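# Swap the mismatched relay for the matching spare

## Task

The panel holds six relays (small transparent boxes with a colored button on top), and one has a button color unlike the other five. Remove that odd relay and drop it into the black parts tray. Take the rack's spare whose button color matches the five, then press it fully down into the vacant socket; no click will signal that it is seated. It counts only if the spare matches its neighbors: button on the same side as theirs, top at their height, and upright. The panel is loose and must end up lying flat on the table. The task fails if any other relay is left partly raised or tilted.

## Robot and tools

ROBOT. Two arms: left_arm carries a five-finger left hand and right_arm a right hand (mirror images). Calibrated base positions in the scene frame: left_arm (-0.058, +0.442, 0) m, right_arm (+0.049, -0.407, 0) m. A camera stand sits behind the arms. Cameras: cam_high, cam_low, cam_left_wrist, cam_right_wrist, each 672x504.

FRAME. Scene frame: origin at table-top height, halfway between the nominal bases; +z up, +x out over the table, left_arm on the +y side (image left/right do not follow these names). Positions, orientations, velocities and offsets all use these axes.

HAND POINT. A point fixed to the palm, 0.05 m in front of it and 0.15 m from the wrist flange. Its +z runs along the straight fingers, +y out of the palm, +x across the palm away from the thumb on the right hand (toward the thumb on the left hand). Straight fingertips lie 0.06-0.07 m past the point along +z and 0.06 m behind it along -y. A wrist bracket on the little-finger side can strike things; with the fingers level the wrist may hang up to 0.11 m (palm down) or 0.23 m (palm up) below the point.

ROW LAYOUT. Each row is 28 numbers, each in [-1, 1], always covering both arms: left_arm dx, dy, dz, rx, ry, rz; then left hand little, ring, middle, index, thumb_bend, thumb_turn, force_limit, speed; then the same fourteen for right_arm. Pose numbers are offsets, not poses: they count from that arm's Hand target at the start of the action or move, along scene axes; 1.0 equals 0.6 m or 180 degrees; rx, ry, rz form one rotation vector turning about the Hand target position. Every row of an action counts from that same start, so repeating an offset in a new call moves further. All six pose numbers at 0 re-requests the current Hand target. Hand motor numbers are absolute targets: +1 open/straight, -1 closed; thumb_turn -1 puts the thumb in front of the palm, +1 beside it. force_limit maps -1 to about 0 N and +1 to 10 N at the fingertip (15 N for the two thumb motors). speed rises from nearly 0 at -1 to full at +0.48 and above. To leave a hand unchanged, resend the eight numbers of its last executed row (before any has run, send hand_measured plus hand_force_limit and hand_speed).

GRIPPING. With the thumb turned in front, the hand can enclose objects about 0.035-0.065 m thick, handles down to 0.025 m. Close at speed -0.94 or less for a gentle grip. A motor moves only when its target changes by 0.002 or more; it stops at the target or when load hits force_limit, then locks. To squeeze harder, raise force_limit and send a target more closed than hand_measured; to loosen, send one more open.

TOOLS.
execute_actions: actions = list of actions, each a list of up to 15 rows at 1/30 s per row; a short action holds its last row. cameras = list of names, ["all"], or []; images come only when requested or when actions is empty.
move: target = one row or up to 15 rows, all offsets from the same starting Hand targets. speed in m/s, 0.002 to 3.6 (default 0.25; turning up to twice that in rad/s), one value or one per target. blend in m for corner rounding (0 = stop at each). stop_force in N, 3 to 120, shared by both arms: ends an arm's path when its wrist sensor feels that much push against the motion; don't rely on it when the hand turns, and omit it when backing off something pressed. zero (only with stop_force, default true) re-zeros before the move. blocking=false returns early (not allowed with stop_force). Paths are straight, don't avoid obstacles, may lag or overshoot; go around an arm's own base.
wait: seconds 0 to 10. stop: brakes a running move. zoom_image: camera plus region [x0, y0, x1, y1] in pixels, at most 504 wide and high, on the newest image. show_instructions: shows reference pages. zero_wrist_force: arm = left_arm or right_arm. finished_scene: scene = the current scene's number; ends it irreversibly.

RESULTS. Hand target is the last commanded pose (after orientation clipping to within 32 degrees of measured); the hand point may rest short of it, and the next command asks again. end_effector_position (m), quat_wxyz, velocities; Joint velocities may read within noise. hand_measured, hand_stopped_by (moving, target, force, stalled, fault), hand_load_n (positive = finger pushed open; near 0 after a lost grip), hand_force_limit, hand_speed, all in motor order. Wrist force and Wrist torque in the hand's own axes, plus the peak reading since last shown. The move: line gives the ending (done, off_target, moving, held, fault) and limits (paced = pose clipped, held = steps withheld). MOTOR HOT warns near overheating; OVER-TEMPERATURE FAULT means brakes for 30-60 s.

AVOID. Contact force near 150 N or joint torque limits (142 N m for shoulder and elbow joints, 26.6 N m for wrist joints) stops the arm for 10 s; targets even slightly past a firm contact can trigger it. Don't let the arms or hands press on each other. Don't drop parts, release moving parts, slam, or push hard; don't overload fingers. Nothing may leave the table. Keep the panel flat and neighboring relays seated and upright; objects may occasionally be nudged.

Each tool is called as name(argument=value, ...) on one line, values as JSON.

Reference images:

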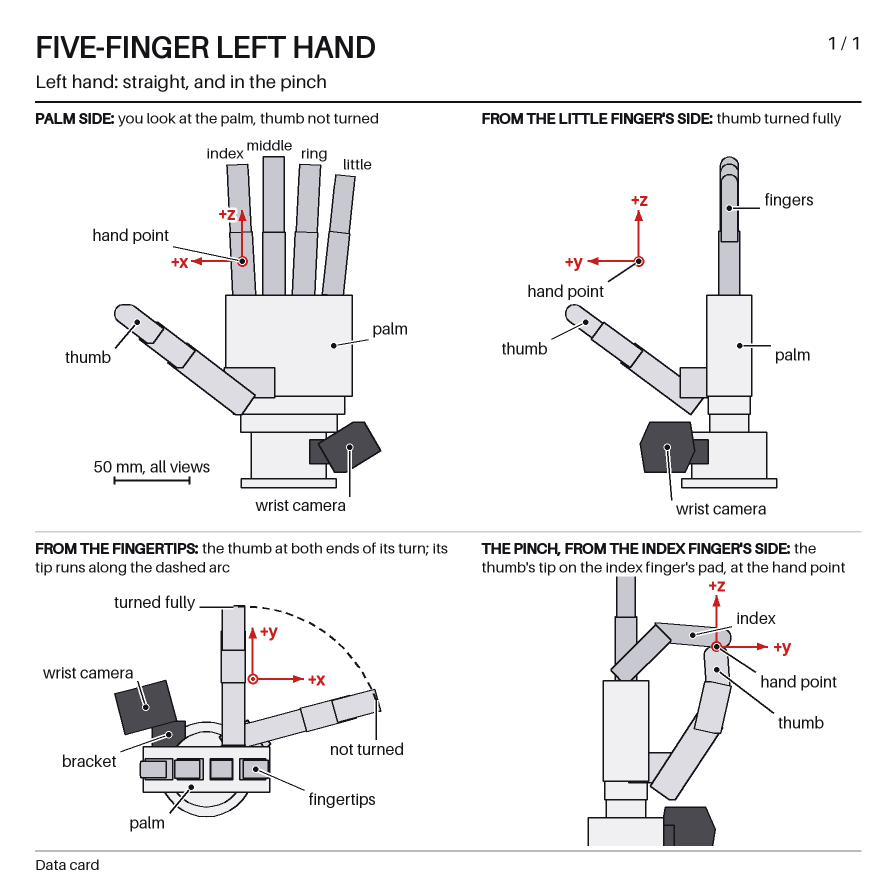

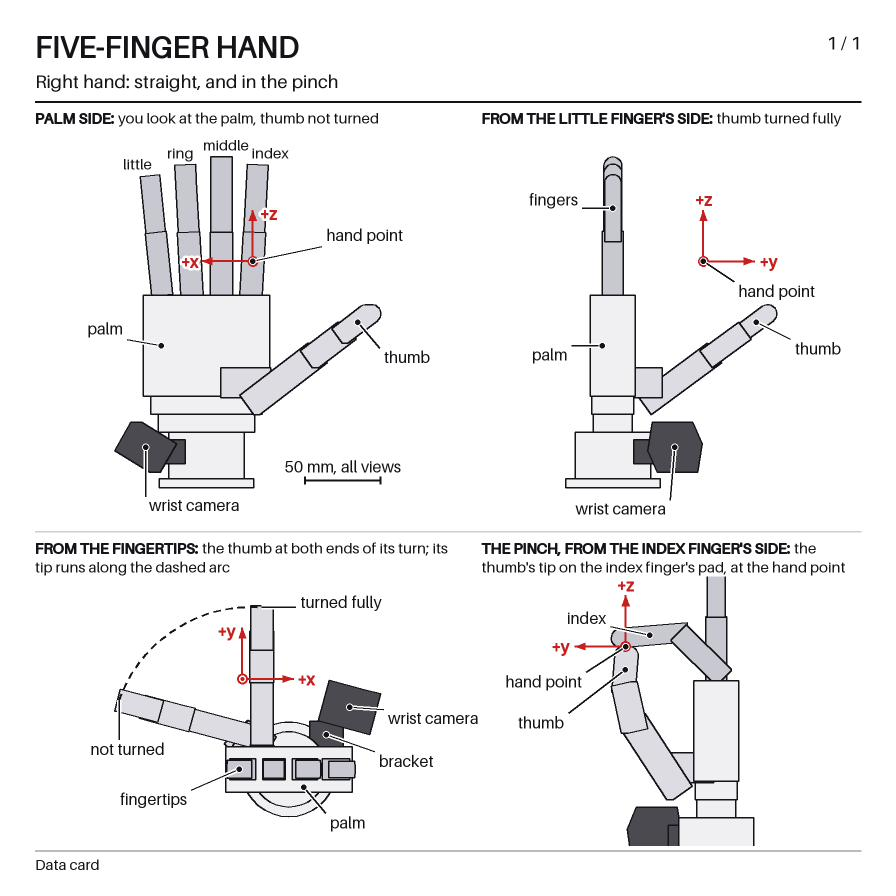

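## Session

execute_actions(actions=[])

Scene clock: 0.00 s.
left_arm: end_effector_position=(+0.3833, +0.4178, +0.1983) hand_measured=(+1.000, +1.000, +1.000, +1.000, +1.000, +1.000) hand_load_n=(+0.0, +0.0, +0.0, +0.0, +0.0, +0.0) hand_stopped_by=(target, target, target, target, target, target) hand_force_limit=0.00 hand_speed=-0.80 end_effector_quat_wxyz=(+0.333, +0.026, +0.915, -0.228) | right_arm: end_effector_position=(+0.5195, -0.6030, +0.1398) hand_measured=(+1.000, +1.000, +1.000, +1.000, +1.000, +1.000) hand_load_n=(+0.0, +0.0, +0.0, +0.0, +0.0, +0.0) hand_stopped_by=(target, target, target, target, target, target) hand_force_limit=0.00 hand_speed=-0.80 end_effector_quat_wxyz=(-0.040, +0.996, +0.056, +0.053)
Joint positions: left_arm=[3.689 -1.573 -1.933 2.321 -0.815 -1.104] | right_arm=[-0.625 -1.063 1.413 1.183 1.443 0.868]
Joint velocities: within noise
Joint torques (N m): no reading
Wrist force (N): no reading
Wrist torque (N m): no reading
Wrist force, peak (N): no reading
Hand target: left_arm +0.3833, +0.4178, +0.1983; +0.333, +0.026, +0.915, -0.228 | right_arm +0.5195, -0.6030, +0.1398; -0.040, +0.996, +0.056, +0.053

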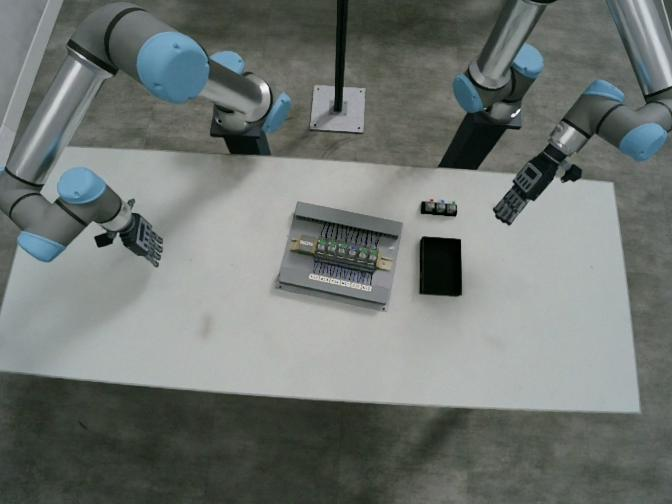

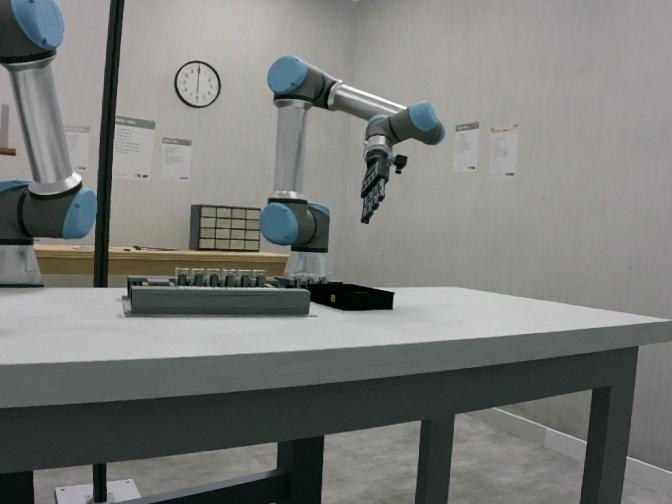

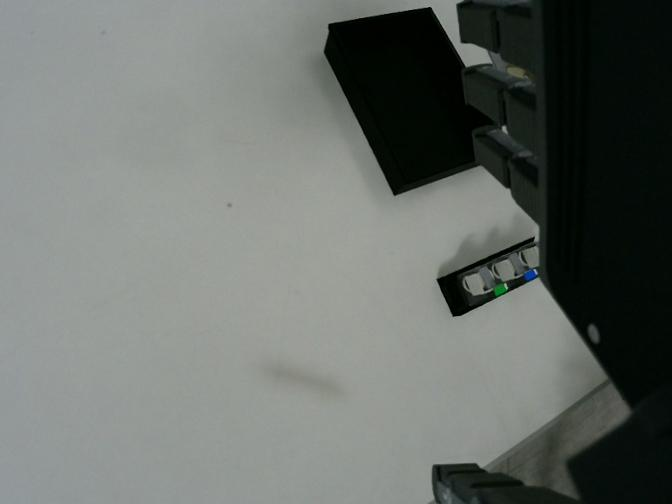

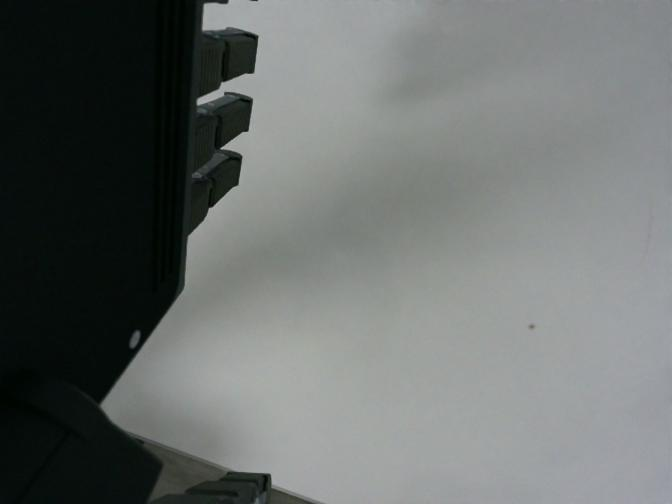

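zoom_image(camera="cam_high", region=[270, 190, 480, 320])

zoom_image(camera="cam_high", region=[300, 220, 390, 290])

zoom_image(camera="cam_high", region=[405, 190, 475, 240])

zoom_image(camera="cam_low", region=[110, 250, 410, 330])

zoom_image(camera="cam_left_wrist", region=[420, 220, 560, 330])

Scaled by 2.400.

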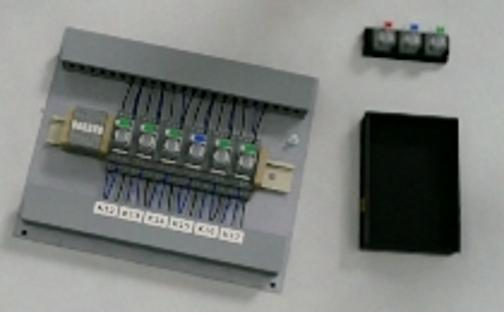

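Scaled by 5.600.

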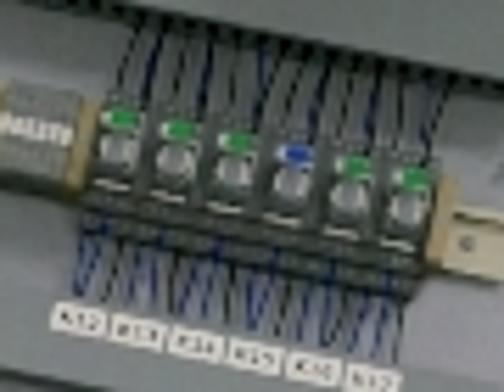

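Scaled by 7.200.

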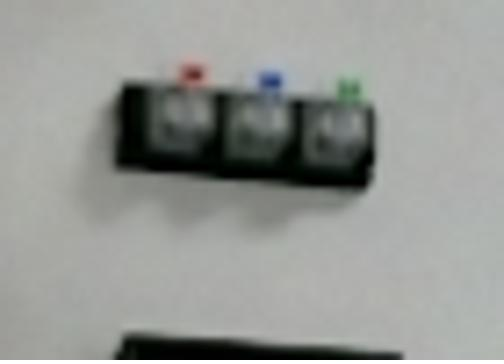

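Scaled by 1.680.

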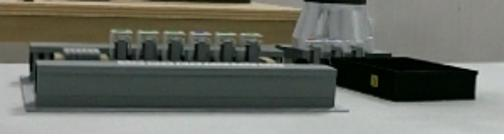

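Scaled by 3.600.

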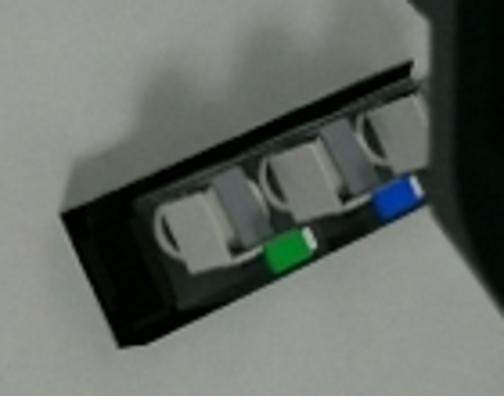

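move(target=[-0.139,-0.246,0.203,-0.2435,0.0657,0.3994,1,1,1,1,1,1,0,-0.8,0,0,0,0,0,0,1,1,1,1,1,1,0,-0.8], speed=0.3, cameras=["all"])

Scene clock: 86.37 s.
left_arm: end_effector_position=(+0.2999, +0.2703, +0.3201) hand_measured=(+1.000, +1.000, +1.000, +1.000, +1.000, +1.000) hand_load_n=(+0.0, +0.0, +0.0, +0.0, +0.0, +0.0) hand_stopped_by=(target, target, target, target, target, target) hand_force_limit=0.00 hand_speed=-0.80 end_effector_quat_wxyz=(-0.299, +0.640, -0.641, +0.299) | right_arm: end_effector_position=(+0.5195, -0.6030, +0.1398) hand_measured=(+1.000, +1.000, +1.000, +1.000, +1.000, +1.000) hand_load_n=(+0.0, +0.0, +0.0, +0.0, +0.0, +0.0) hand_stopped_by=(target, target, target, target, target, target) hand_force_limit=0.00 hand_speed=-0.80 end_effector_quat_wxyz=(-0.040, +0.996, +0.056, +0.053)
Joint positions: left_arm=[3.09 -1.292 -1.767 2.36 -1.598 -3.163] | right_arm=[-0.625 -1.063 1.413 1.183 1.443 0.868]
Joint torques (N m): left_arm=[-9.49 -3.97 25.27 -2.12 -2.09 -1.49] | right_arm=[0.7 -35.54 -14.13 2.47 -0.02 0.12]
Wrist force (N): left_arm=[0.4 -0.9 0.4] | right_arm=[0.0 -0.1 0.1]
Wrist torque (N m): left_arm=[-0.19 -0.01 0.18] | right_arm=[0.00 0.00 0.00]
Wrist force, peak (N): left_arm=[0.2 -1.6 0.5] | right_arm=[-0.2 0.3 0.3]
Hand target: left_arm +0.2999, +0.2702, +0.3201; -0.299, +0.641, -0.641, +0.298 | right_arm +0.5195, -0.6030, +0.1398; -0.040, +0.996, +0.056, +0.053
Off the commanded pose: left_arm 0.000 m, 0 deg | right_arm 0.000 m, 0 deg.
move: done

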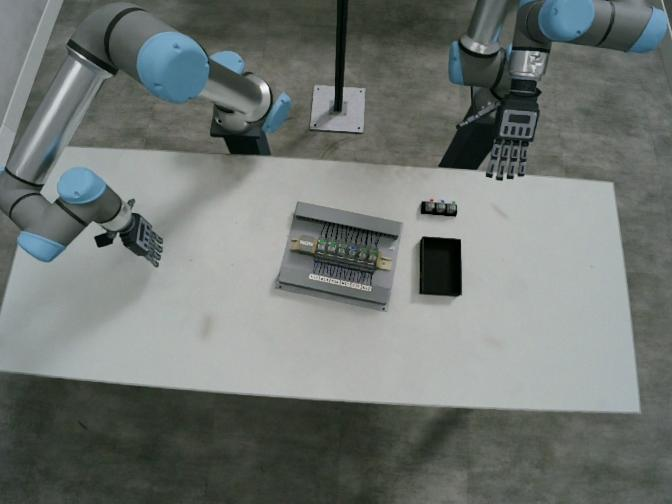

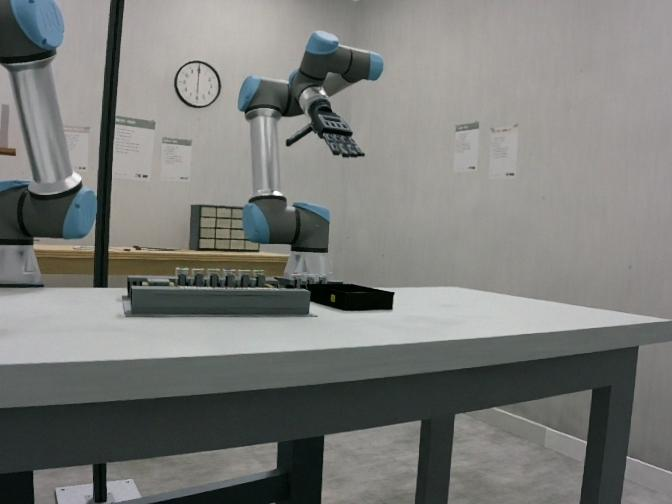

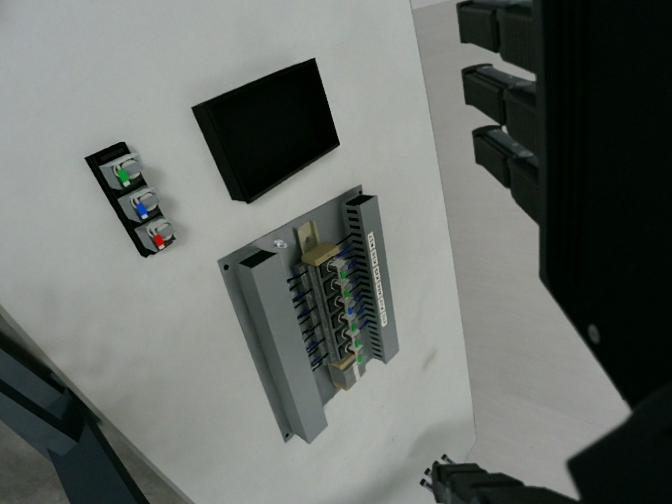

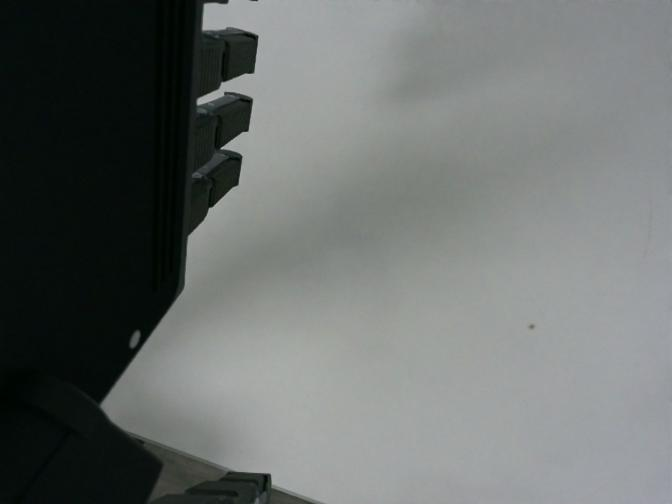

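move(target=[0,0,0,0,0,0,1,1,1,0.2,0.6,-0.75,-0.4,-0.3,0,0,0,0,0,0,1,1,1,1,1,1,0,-0.8], speed=0.3, cameras=["cam_left_wrist"])

Scene clock: 109.33 s.
left_arm: end_effector_position=(+0.2999, +0.2702, +0.3201) hand_measured=(+1.000, +1.000, +1.000, +0.200, +0.600, -0.750) hand_load_n=(+0.0, +0.0, +0.0, +0.0, +0.0, +0.0) hand_stopped_by=(target, target, target, target, target, target) hand_force_limit=-0.40 hand_speed=-0.30 end_effector_quat_wxyz=(-0.299, +0.641, -0.641, +0.298) | right_arm: end_effector_position=(+0.5195, -0.6030, +0.1398) hand_measured=(+1.000, +1.000, +1.000, +1.000, +1.000, +1.000) hand_load_n=(-0.5, +0.0, +0.0, +0.0, +0.0, +0.0) hand_stopped_by=(target, target, target, target, target, target) hand_force_limit=0.00 hand_speed=-0.80 end_effector_quat_wxyz=(-0.040, +0.996, +0.056, +0.053)
Joint positions: left_arm=[3.09 -1.292 -1.767 2.36 -1.598 -3.163] | right_arm=[-0.625 -1.063 1.413 1.183 1.443 0.868]
Joint torques (N m): left_arm=[-7.94 -4.26 17.49 0.65 -0.51 -1.32] | right_arm=[0.43 -35.77 -14.15 2.62 -0.11 0.07]
Wrist force (N): left_arm=[0.3 -1.1 0.3] | right_arm=[-0.1 0.1 0.2]
Wrist torque (N m): left_arm=[-0.20 -0.01 0.17] | right_arm=[0.01 0.01 0.00]
Wrist force, peak (N): left_arm=[0.4 -1.5 0.7] | right_arm=[-0.2 0.2 0.3]
Hand target: left_arm +0.2999, +0.2702, +0.3201; -0.299, +0.641, -0.641, +0.298 | right_arm +0.5195, -0.6030, +0.1398; -0.040, +0.996, +0.056, +0.053
Off the commanded pose: left_arm 0.000 m, 0 deg | right_arm 0.000 m, 0 deg.
move: done
Images, in order (width x height): cam_left_wrist 672x504.

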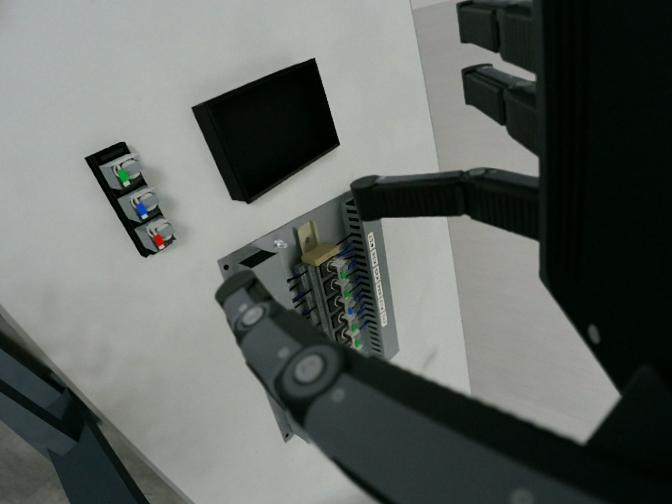

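move(target=[-0.1667,0,0,0,0,0,1,1,1,0.2,0.6,-0.75,-0.4,-0.3,0,0,0,0,0,0,1,1,1,1,1,1,0,-0.8], speed=0.3, cameras=["cam_left_wrist"])

move(target=[0,-0.1667,0,0,0,0,1,1,1,0.2,0.6,-0.75,-0.4,-0.3,0,0,0,0,0,0,1,1,1,1,1,1,0,-0.8], speed=0.3, cameras=["cam_left_wrist"])

move(target=[0,0,-0.1667,0,0,0,1,1,1,0.2,0.6,-0.75,-0.4,-0.3,0,0,0,0,0,0,1,1,1,1,1,1,0,-0.8], speed=0.3, cameras=["cam_left_wrist"])

Scene clock: 121.27 s.
left_arm: end_effector_position=(+0.2000, +0.2702, +0.3201) hand_measured=(+1.000, +1.000, +1.000, +0.200, +0.600, -0.750) hand_load_n=(+0.0, +0.0, +0.0, +0.0, +0.0, +0.0) hand_stopped_by=(target, target, target, target, target, target) hand_force_limit=-0.40 hand_speed=-0.30 end_effector_quat_wxyz=(-0.299, +0.641, -0.641, +0.298) | right_arm: end_effector_position=(+0.5195, -0.6030, +0.1398) hand_measured=(+1.000, +1.000, +1.000, +1.000, +1.000, +1.000) hand_load_n=(+0.0, +0.0, -0.5, +0.0, +0.0, +0.0) hand_stopped_by=(target, target, target, target, target, target) hand_force_limit=0.00 hand_speed=-0.80 end_effector_quat_wxyz=(-0.040, +0.996, +0.056, +0.053)
Joint positions: left_arm=[3.058 -1.061 -1.901 2.263 -1.623 -3.184] | right_arm=[-0.625 -1.063 1.413 1.183 1.443 0.868]
Joint torques (N m): left_arm=[-0.38 11.03 11.49 -2.47 0.51 -0.9] | right_arm=[0.32 -35.34 -14.16 2.5 -0.08 -0.03]
Wrist force (N): left_arm=[0.4 -1.4 0.4] | right_arm=[-0.1 -0.2 0.1]
Wrist torque (N m): left_arm=[-0.24 0.01 0.18] | right_arm=[-0.04 0.01 -0.01]
Wrist force, peak (N): left_arm=[0.3 -2.1 1.6] | right_arm=[0.4 0.2 0.0]
Hand target: left_arm +0.1999, +0.2702, +0.3201; -0.299, +0.641, -0.641, +0.298 | right_arm +0.5195, -0.6030, +0.1398; -0.040, +0.996, +0.056, +0.053
Off the commanded pose: left_arm 0.000 m, 0 deg | right_arm 0.000 m, 0 deg.
move: done
Images, in order (width x height): cam_left_wrist 672x504.

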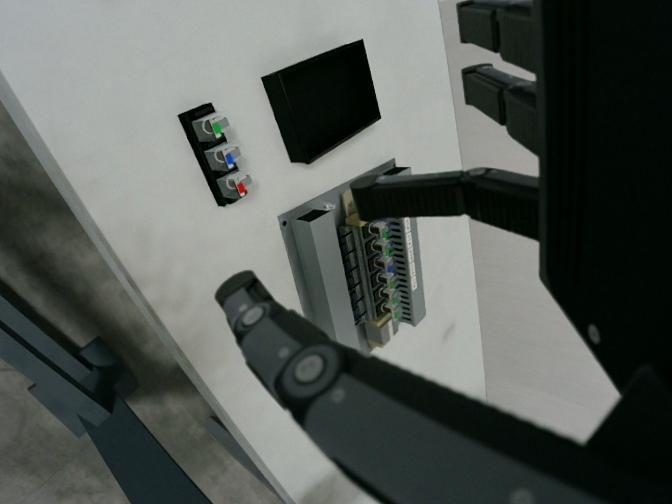

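Scene clock: 122.43 s.
left_arm: end_effector_position=(+0.1999, +0.1703, +0.3201) hand_measured=(+1.000, +1.000, +1.000, +0.200, +0.600, -0.750) hand_load_n=(+0.0, +0.0, +0.0, +0.0, +0.0, +0.0) hand_stopped_by=(target, target, target, target, target, target) hand_force_limit=-0.40 hand_speed=-0.30 end_effector_quat_wxyz=(-0.299, +0.641, -0.641, +0.299) | right_arm: end_effector_position=(+0.5195, -0.6030, +0.1398) hand_measured=(+1.000, +1.000, +1.000, +1.000, +1.000, +1.000) hand_load_n=(+0.0, +0.0, +0.0, +0.0, +0.0, +0.0) hand_stopped_by=(target, target, target, target, target, target) hand_force_limit=0.00 hand_speed=-0.80 end_effector_quat_wxyz=(-0.040, +0.996, +0.056, +0.053)
Joint positions: left_arm=[2.498 -1.348 -1.744 2.289 -2.037 -3.576] | right_arm=[-0.625 -1.063 1.413 1.183 1.443 0.868]
Joint torques (N m): left_arm=[-8.07 -3.9 25.69 -2.5 -2.2 -1.08] | right_arm=[-0.23 -35.7 -14.23 2.59 -0.06 0.02]
Wrist force (N): left_arm=[0.4 -1.1 0.3] | right_arm=[-0.1 0.0 0.1]
Wrist torque (N m): left_arm=[-0.20 -0.01 0.17] | right_arm=[0.01 0.01 0.01]
Wrist force, peak (N): left_arm=[1.7 -0.9 0.6] | right_arm=[0.2 0.1 0.3]
Hand target: left_arm +0.1999, +0.1702, +0.3201; -0.299, +0.641, -0.641, +0.298 | right_arm +0.5195, -0.6030, +0.1398; -0.040, +0.996, +0.056, +0.053
Off the commanded pose: left_arm 0.000 m, 0 deg | right_arm 0.000 m, 0 deg.
move: done
Images, in order (width x height): cam_left_wrist 672x504.

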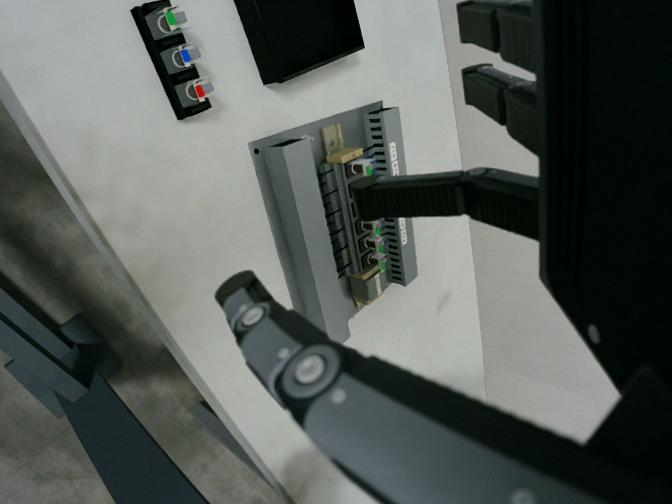

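Scene clock: 123.50 s.
left_arm: end_effector_position=(+0.1999, +0.1702, +0.2201) hand_measured=(+1.000, +1.000, +1.000, +0.200, +0.600, -0.750) hand_load_n=(+0.0, +0.0, +0.0, +0.0, +0.0, +0.0) hand_stopped_by=(target, target, target, target, target, target) hand_force_limit=-0.40 hand_speed=-0.30 end_effector_quat_wxyz=(-0.299, +0.641, -0.641, +0.298) | right_arm: end_effector_position=(+0.5195, -0.6030, +0.1398) hand_measured=(+1.000, +1.000, +1.000, +1.000, +1.000, +1.000) hand_load_n=(+0.0, +0.0, +0.0, +0.0, +0.0, +0.0) hand_stopped_by=(target, target, target, target, target, target) hand_force_limit=0.00 hand_speed=-0.80 end_effector_quat_wxyz=(-0.040, +0.996, +0.056, +0.053)
Joint positions: left_arm=[2.498 -1.369 -1.985 2.55 -2.037 -3.577] | right_arm=[-0.625 -1.063 1.413 1.183 1.443 0.868]
Joint torques (N m): left_arm=[10.38 -2 12.07 0.9 1.2 1.22] | right_arm=[-0.2 -35.6 -14.94 2.59 -0.07 0.13]
Wrist force (N): left_arm=[0.5 -1.3 0.4] | right_arm=[0.2 0.0 -0.3]
Wrist torque (N m): left_arm=[-0.20 -0.02 -0.01] | right_arm=[0.02 -0.02 0.02]
Wrist force, peak (N): left_arm=[0.5 -2.4 -0.2] | right_arm=[0.0 -0.3 -0.3]
Hand target: left_arm +0.1999, +0.1702, +0.2201; -0.299, +0.641, -0.641, +0.298 | right_arm +0.5195, -0.6030, +0.1398; -0.040, +0.996, +0.056, +0.053
Off the commanded pose: left_arm 0.000 m, 0 deg | right_arm 0.000 m, 0 deg.
move: done
Images, in order (width x height): cam_left_wrist 672x504.

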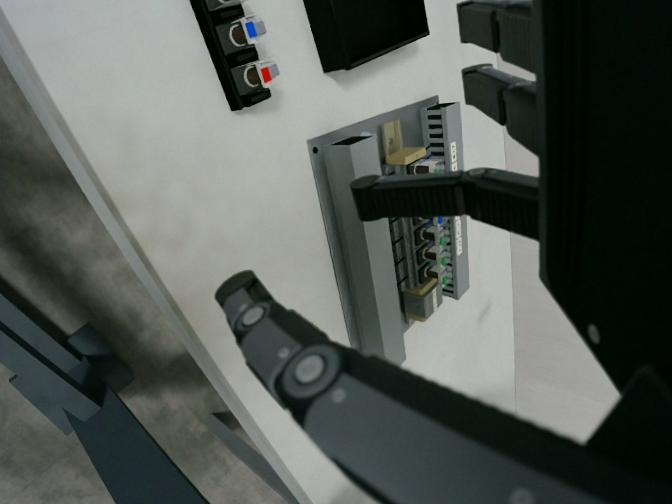

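move(target=[0.2,0.1833,-0.1167,0,0,0,1,1,1,0.2,0.6,-0.75,-0.4,-0.3,0,0,0,0,0,0,1,1,1,1,1,1,0,-0.8], speed=0.25, cameras=["cam_left_wrist", "cam_high", "cam_low"])

Scene clock: 148.93 s.
left_arm: end_effector_position=(+0.3198, +0.2802, +0.1501) hand_measured=(+1.000, +1.000, +1.000, +0.200, +0.600, -0.750) hand_load_n=(+0.0, +0.0, +0.0, +0.0, +0.0, +0.0) hand_stopped_by=(target, target, target, target, target, target) hand_force_limit=-0.40 hand_speed=-0.30 end_effector_quat_wxyz=(-0.299, +0.641, -0.641, +0.298) | right_arm: end_effector_position=(+0.5195, -0.6030, +0.1398) hand_measured=(+1.000, +1.000, +1.000, +1.000, +1.000, +1.000) hand_load_n=(+0.0, +0.0, +0.0, +0.0, +0.0, +0.0) hand_stopped_by=(target, target, target, target, target, target) hand_force_limit=0.00 hand_speed=-0.80 end_effector_quat_wxyz=(-0.040, +0.996, +0.056, +0.053)
Joint positions: left_arm=[3.137 -1.391 -2.135 2.828 -1.563 -3.133] | right_arm=[-0.625 -1.063 1.413 1.183 1.443 0.868]
Joint torques (N m): left_arm=[11.35 -1.8 10.77 1.37 1.81 1.05] | right_arm=[-0.24 -35.53 -14.65 2.63 -0.08 0.02]
Wrist force (N): left_arm=[0.4 -1.3 0.6] | right_arm=[-0.1 0.1 0.0]
Wrist torque (N m): left_arm=[-0.24 0.00 -0.02] | right_arm=[0.02 0.02 0.00]
Wrist force, peak (N): left_arm=[-0.2 -1.6 1.4] | right_arm=[0.2 0.4 -0.1]
Hand target: left_arm +0.3199, +0.2802, +0.1501; -0.299, +0.641, -0.641, +0.298 | right_arm +0.5195, -0.6030, +0.1398; -0.040, +0.996, +0.056, +0.053
Off the commanded pose: left_arm 0.000 m, 0 deg | right_arm 0.000 m, 0 deg.
move: done
Images, in order (width x height): cam_high 672x504, cam_low 672x504, cam_left_wrist 672x504.

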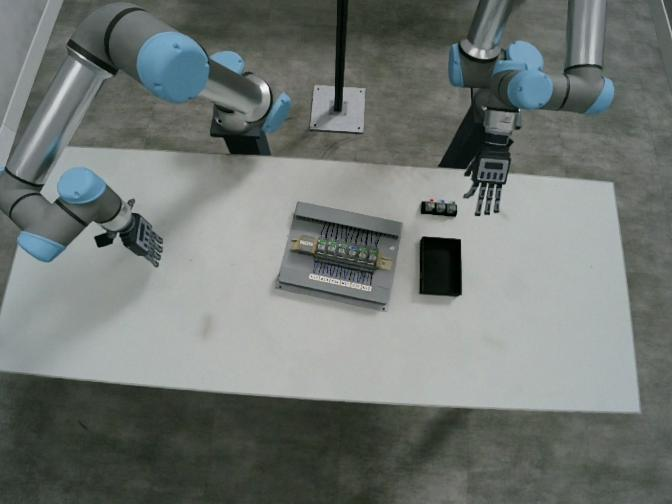

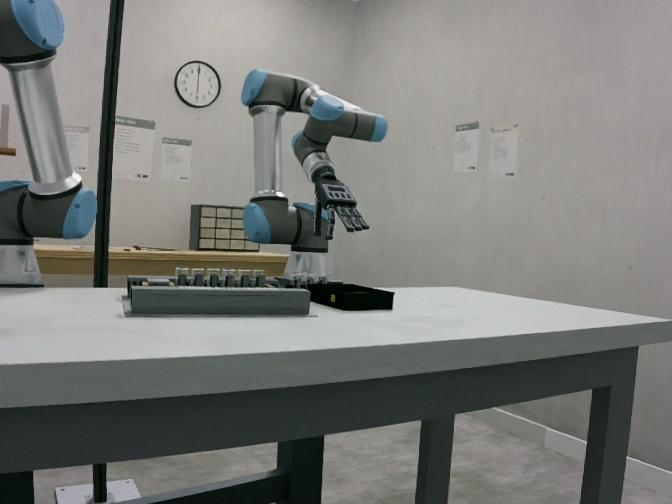

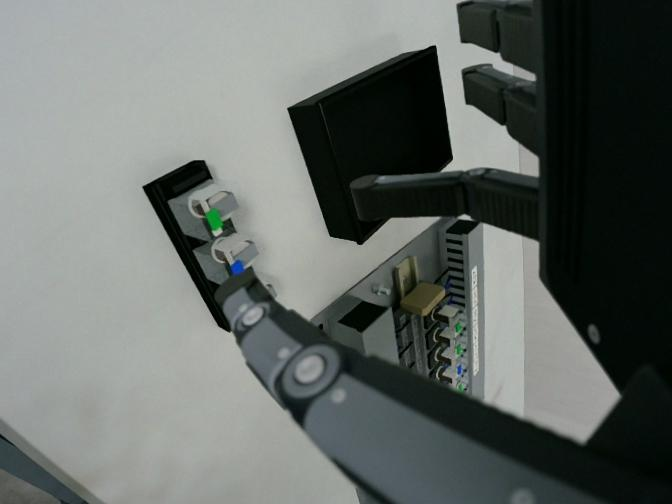

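zoom_image(camera="cam_left_wrist", region=[130, 140, 300, 280])

zoom_image(camera="cam_left_wrist", region=[310, 220, 500, 420])

Scaled by 2.965.

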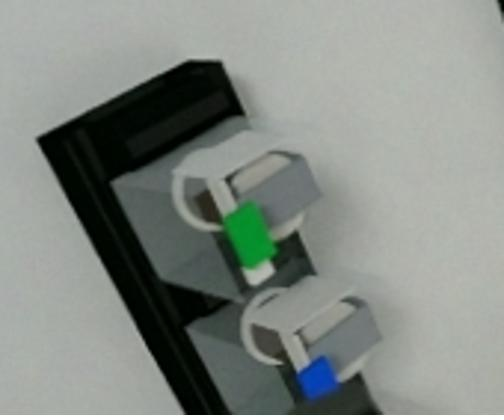

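Scaled by 2.520.

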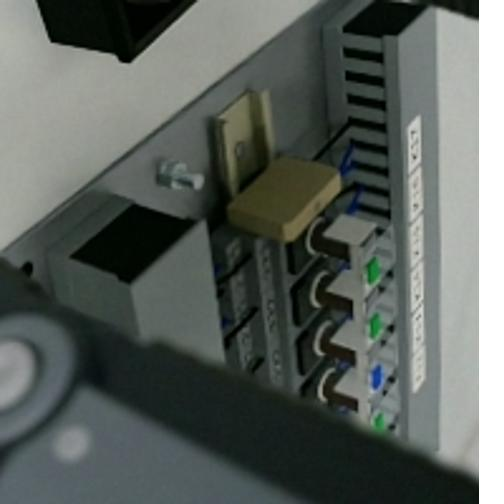

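zoom_image(camera="cam_low", region=[160, 255, 280, 320])

zoom_image(camera="cam_low", region=[270, 260, 400, 320])

Scaled by 4.200.

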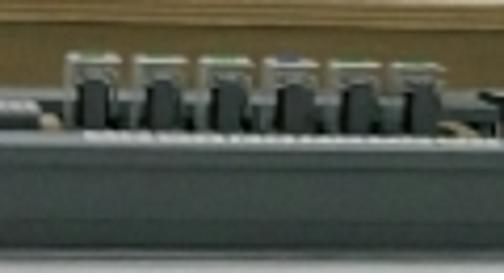

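Scaled by 3.877.

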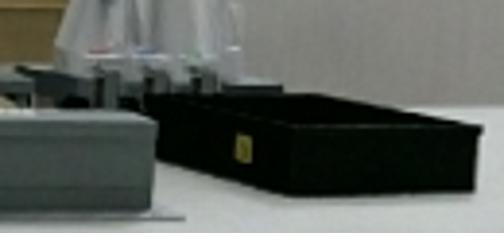

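move(target=[0.2067,-0.3717,0.0667,0,0,0,1,1,1,0.2,0.6,-0.75,-0.4,-0.3,0,0,0,0,0,0,1,1,1,1,1,1,0,-0.8], speed=0.25, cameras=["cam_left_wrist", "cam_high", "cam_low"])

zoom_image(camera="cam_left_wrist", region=[130, 130, 350, 330])

Scene clock: 226.57 s.
left_arm: end_effector_position=(+0.4439, +0.0572, +0.1901) hand_measured=(+1.000, +1.000, +1.000, +0.200, +0.600, -0.750) hand_load_n=(+0.0, +0.0, +0.0, +0.0, +0.0, +0.0) hand_stopped_by=(target, target, target, target, target, target) hand_force_limit=-0.40 hand_speed=-0.30 end_effector_quat_wxyz=(-0.299, +0.641, -0.641, +0.299) | right_arm: end_effector_position=(+0.5195, -0.6030, +0.1398) hand_measured=(+1.000, +1.000, +1.000, +1.000, +1.000, +1.000) hand_load_n=(+0.0, +0.0, +0.0, +0.0, +0.0, +0.0) hand_stopped_by=(target, target, target, target, target, target) hand_force_limit=0.00 hand_speed=-0.80 end_effector_quat_wxyz=(-0.040, +0.996, +0.056, +0.053)
Joint positions: left_arm=[2.605 -1.97 -1.391 2.592 -1.962 -3.494] | right_arm=[-0.625 -1.063 1.413 1.183 1.443 0.868]
Joint torques (N m): left_arm=[-9.14 23.67 24.99 -2.57 -2.06 -1.53] | right_arm=[-0.56 -36.01 -13.79 2.73 -0.07 0]
Wrist force (N): left_arm=[0.6 -1.3 0.6] | right_arm=[0.1 0.0 0.0]
Wrist torque (N m): left_arm=[-0.23 -0.01 0.18] | right_arm=[0.00 -0.02 0.01]
Wrist force, peak (N): left_arm=[1.4 -1.9 0.9] | right_arm=[-0.3 -0.1 0.4]
Hand target: left_arm +0.4439, +0.0572, +0.1901; -0.299, +0.641, -0.641, +0.298 | right_arm +0.5195, -0.6030, +0.1398; -0.040, +0.996, +0.056, +0.053
Off the commanded pose: left_arm 0.000 m, 0 deg | right_arm 0.000 m, 0 deg.
move: done
Images, in order (width x height): cam_high 672x504, cam_low 672x504, cam_left_wrist 672x504.

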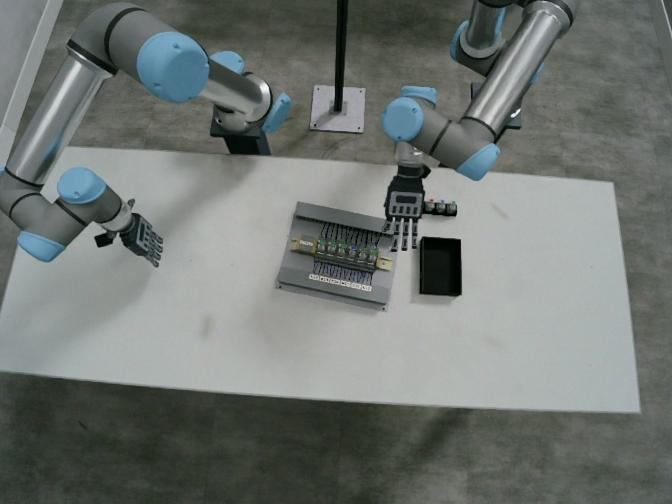

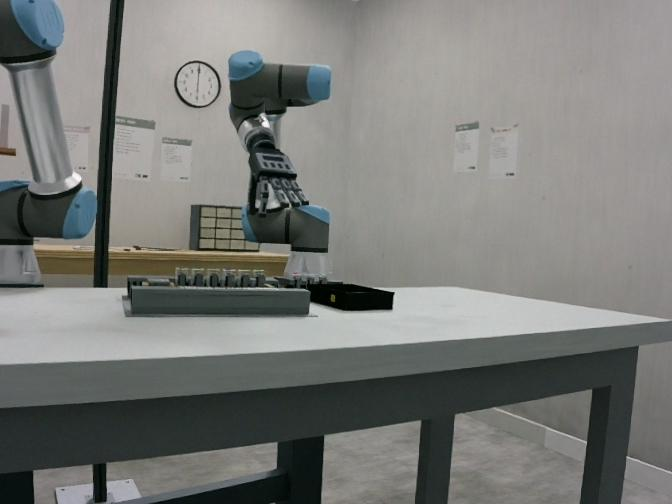

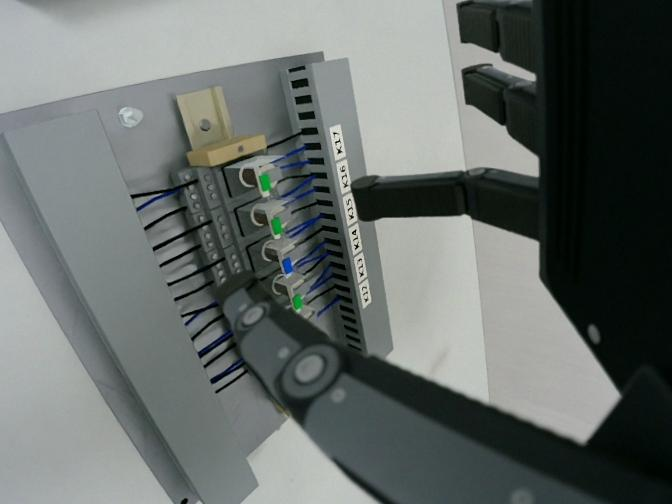

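Scaled by 2.291.

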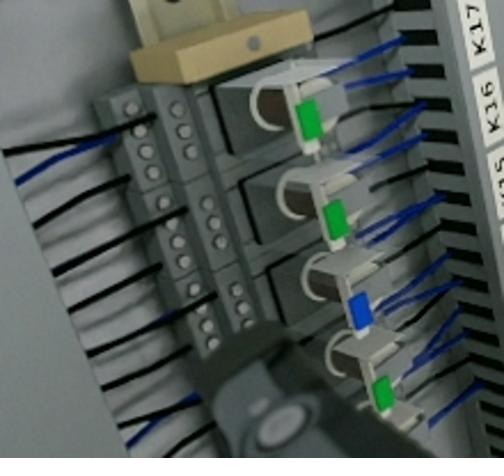

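move(target=[[-0.3565,0.0713,-0.0667,0,0,0,1,1,1,0.2,0.6,-0.75,-0.4,-0.3,0,0,0,0,0,0,1,1,1,1,1,1,0,-0.8],[-0.3565,0.0713,-0.2001,0,0,0,1,1,1,0.2,0.6,-0.75,-0.4,-0.3,0,0,0,0,0,0,1,1,1,1,1,1,0,-0.8]], speed=[0.3, 0.12], cameras=["cam_left_wrist"])

move(target=[0,0,-0.15,0,0,0,1,1,1,0.2,0.6,-0.75,-0.4,-0.3,0,0,0,0,0,0,1,1,1,1,1,1,0,-0.8], speed=0.015, stop_force=4, cameras=["cam_left_wrist"])

Scene clock: 286.10 s.
left_arm: end_effector_position=(+0.2300, +0.1000, +0.0701) hand_measured=(+1.000, +1.000, +1.000, +0.200, +0.600, -0.750) hand_load_n=(+0.0, +0.0, +0.0, +0.0, +0.0, +0.0) hand_stopped_by=(target, target, target, target, target, target) hand_force_limit=-0.40 hand_speed=-0.30 end_effector_quat_wxyz=(-0.299, +0.641, -0.641, +0.298) | right_arm: end_effector_position=(+0.5195, -0.6030, +0.1398) hand_measured=(+1.000, +1.000, +1.000, +1.000, +1.000, +1.000) hand_load_n=(+0.0, +0.0, +0.0, +0.0, +0.0, +0.0) hand_stopped_by=(target, target, target, target, target, target) hand_force_limit=0.00 hand_speed=-0.80 end_effector_quat_wxyz=(-0.040, +0.996, +0.056, +0.053)
Joint positions: left_arm=[2.368 -1.75 -2.045 2.937 -2.125 -3.686] | right_arm=[-0.625 -1.063 1.413 1.183 1.443 0.868]
Joint torques (N m): left_arm=[3.56 10.62 8.21 0.41 0.42 1.29] | right_arm=[-0.99 -36.03 -13.9 2.65 0.13 0.03]
Wrist force (N): left_arm=[0.4 -1.4 0.6] | right_arm=[0.0 0.0 0.3]
Wrist torque (N m): left_arm=[-0.24 0.03 0.07] | right_arm=[-0.03 0.00 0.00]
Wrist force, peak (N): left_arm=[0.7 -2.5 1.5] | right_arm=[0.1 0.4 0.2]
Hand target: left_arm +0.2300, +0.1000, +0.0700; -0.299, +0.641, -0.641, +0.298 | right_arm +0.5195, -0.6030, +0.1398; -0.040, +0.996, +0.056, +0.053
Off the commanded pose: left_arm 0.000 m, 0 deg | right_arm 0.000 m, 0 deg.
move: done
Images, in order (width x height): cam_left_wrist 672x504.

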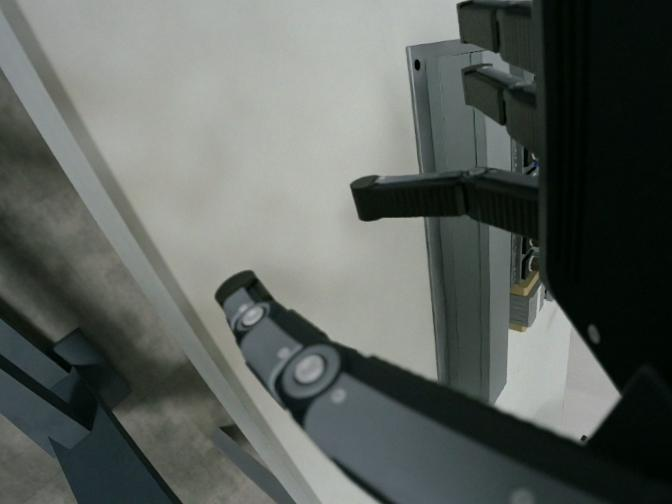

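Scene clock: 290.53 s.
left_arm: end_effector_position=(+0.2300, +0.1000, +0.0212) hand_measured=(+1.000, +1.000, +1.000, +0.200, +0.600, -0.750) hand_load_n=(+0.0, +0.0, +0.0, +0.0, +0.0, +0.0) hand_stopped_by=(target, target, target, target, target, target) hand_force_limit=-0.40 hand_speed=-0.30 end_effector_quat_wxyz=(-0.299, +0.641, -0.641, +0.298) | right_arm: end_effector_position=(+0.5195, -0.6030, +0.1398) hand_measured=(+1.000, +1.000, +1.000, +1.000, +1.000, +1.000) hand_load_n=(+0.0, +0.0, +0.0, +0.0, +0.0, +0.0) hand_stopped_by=(target, target, target, target, target, target) hand_force_limit=0.00 hand_speed=-0.80 end_effector_quat_wxyz=(-0.040, +0.996, +0.056, +0.053)
Joint positions: left_arm=[2.369 -1.837 -2.097 3.076 -2.125 -3.686] | right_arm=[-0.625 -1.063 1.413 1.183 1.443 0.868]
Joint torques (N m): left_arm=[6.46 35.99 17.97 -2.89 0.55 -0.57] | right_arm=[-1.67 -36.33 -14.5 2.6 -0.03 0.06]
Wrist force (N): left_arm=[0.9 -5.0 -2.7] | right_arm=[-0.1 0.1 0.1]
Wrist torque (N m): left_arm=[-0.20 0.01 0.12] | right_arm=[0.02 0.01 0.00]
Wrist force, peak (N): left_arm=[-1.6 -20.2 -12.3] | right_arm=[0.1 0.2 0.3]
Hand target: left_arm +0.2300, +0.1000, +0.0212; -0.299, +0.641, -0.641, +0.298 (not the last commanded pose) | right_arm +0.5195, -0.6030, +0.1398; -0.040, +0.996, +0.056, +0.053
Off the commanded pose: left_arm 0.041 m, 0 deg | right_arm 0.000 m, 0 deg.
move: contact (left_arm)
Images, in order (width x height): cam_left_wrist 672x504.

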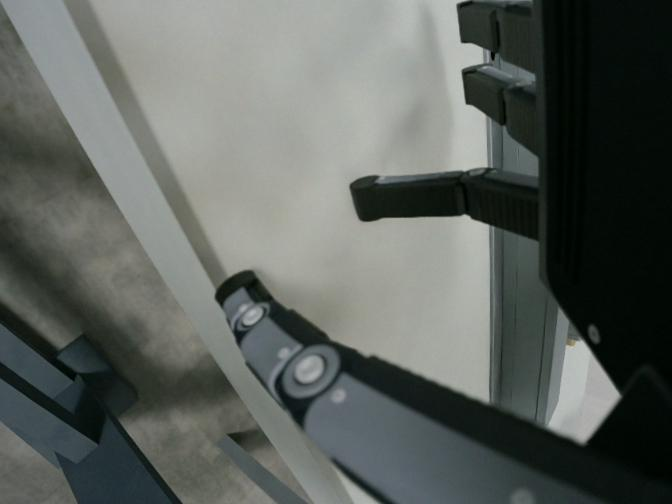

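move(target=[[0,0,0.2147,0,0,0,1,1,1,0.2,0.6,-0.75,-0.4,-0.3,0,0,0,0,0,0,1,1,1,1,1,1,0,-0.8],[0.4333,-0.175,0.2147,0,0,0,1,1,1,0.2,0.6,-0.75,-0.4,-0.3,0,0,0,0,0,0,1,1,1,1,1,1,0,-0.8]], speed=0.25, blend=[0.03, 0], cameras=["cam_left_wrist", "cam_high", "cam_low"])

zoom_image(camera="cam_left_wrist", region=[200, 50, 500, 300])

zoom_image(camera="cam_high", region=[290, 180, 420, 300])

zoom_image(camera="cam_low", region=[160, 210, 320, 320])

Scene clock: 320.93 s.
left_arm: end_effector_position=(+0.4899, -0.0050, +0.1500) hand_measured=(+1.000, +1.000, +1.000, +0.200, +0.600, -0.750) hand_load_n=(+0.0, +0.0, +0.0, +0.0, +0.0, +0.0) hand_stopped_by=(target, target, target, target, target, target) hand_force_limit=-0.40 hand_speed=-0.30 end_effector_quat_wxyz=(-0.299, +0.641, -0.641, +0.299) | right_arm: end_effector_position=(+0.5195, -0.6030, +0.1398) hand_measured=(+1.000, +1.000, +1.000, +1.000, +1.000, +1.000) hand_load_n=(+0.0, +0.0, +0.0, +0.0, -0.5, +0.0) hand_stopped_by=(target, target, target, target, target, target) hand_force_limit=0.00 hand_speed=-0.80 end_effector_quat_wxyz=(-0.040, +0.996, +0.056, +0.053)
Joint positions: left_arm=[2.549 -2.185 -1.168 2.567 -2.002 -3.537] | right_arm=[-0.625 -1.063 1.413 1.183 1.443 0.868]
Joint torques (N m): left_arm=[10.13 31.03 24.66 -2.45 -2.18 -1.5] | right_arm=[-1.72 -36.45 -13.84 2.78 -0.05 0.05]
Wrist force (N): left_arm=[0.9 -1.4 0.3] | right_arm=[-0.2 0.0 0.0]
Wrist torque (N m): left_arm=[-0.22 -0.06 0.12] | right_arm=[0.01 0.03 -0.01]
Wrist force, peak (N): left_arm=[1.2 -6.7 -3.2] | right_arm=[-0.2 0.1 0.4]
Hand target: left_arm +0.4900, -0.0050, +0.1500; -0.299, +0.641, -0.641, +0.298 | right_arm +0.5195, -0.6030, +0.1398; -0.040, +0.996, +0.056, +0.053
Off the commanded pose: left_arm 0.000 m, 0 deg | right_arm 0.000 m, 0 deg.
move: done
Images, in order (width x height): cam_high 672x504, cam_low 672x504, cam_left_wrist 672x504.

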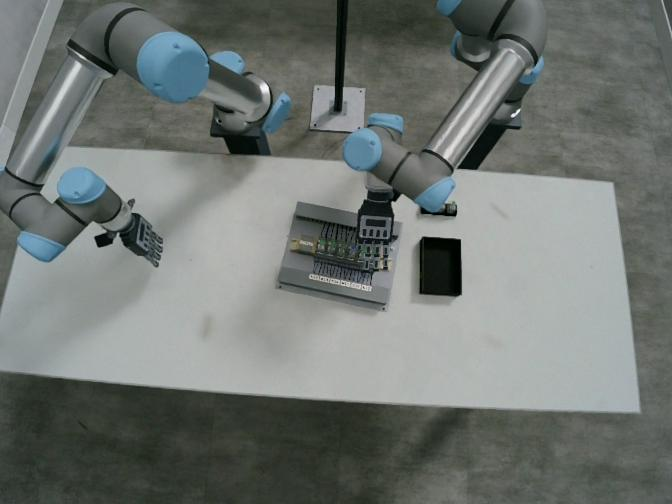

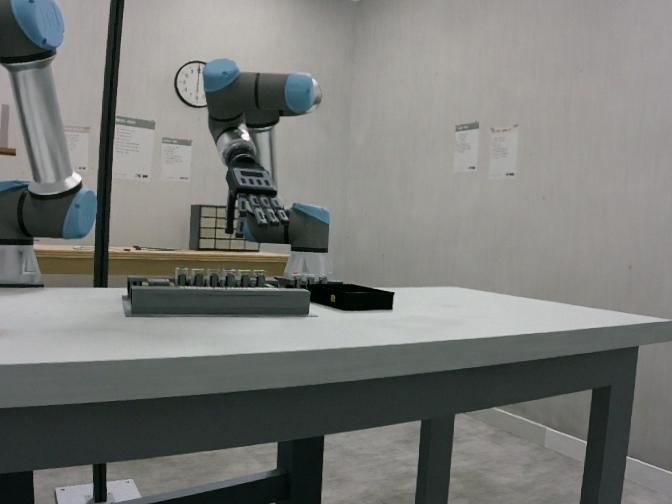

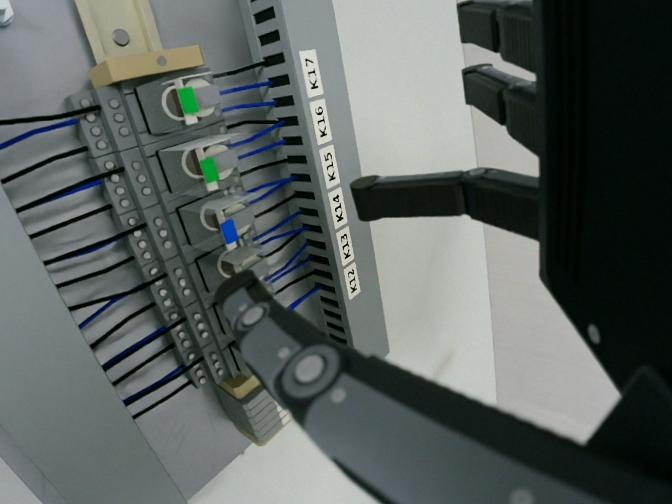

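Scaled by 1.680.

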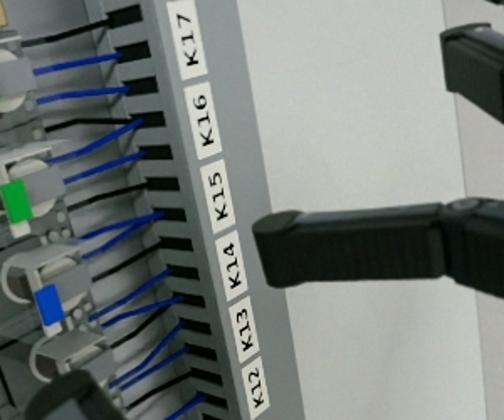

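Scaled by 3.877.

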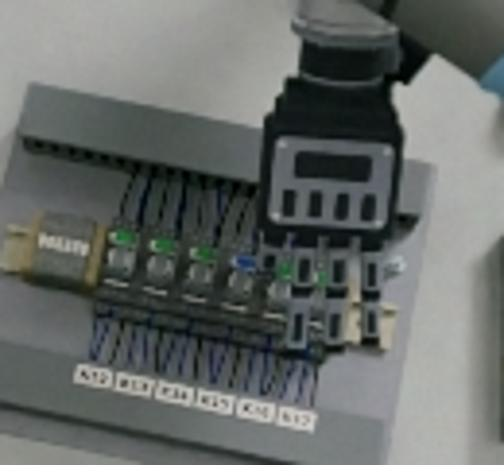

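Scaled by 3.150.

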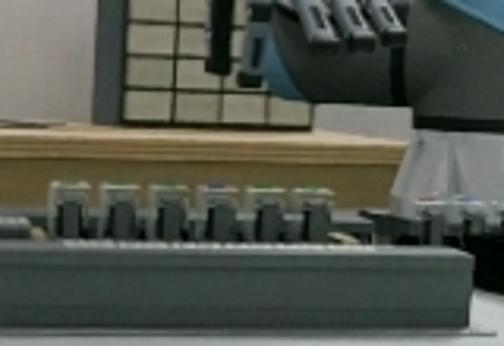

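zoom_image(camera="cam_left_wrist", region=[120, 50, 290, 290])

Scaled by 2.100.

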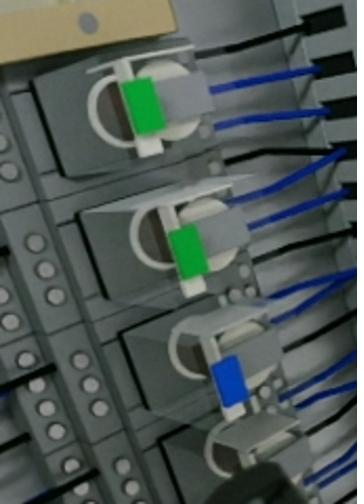

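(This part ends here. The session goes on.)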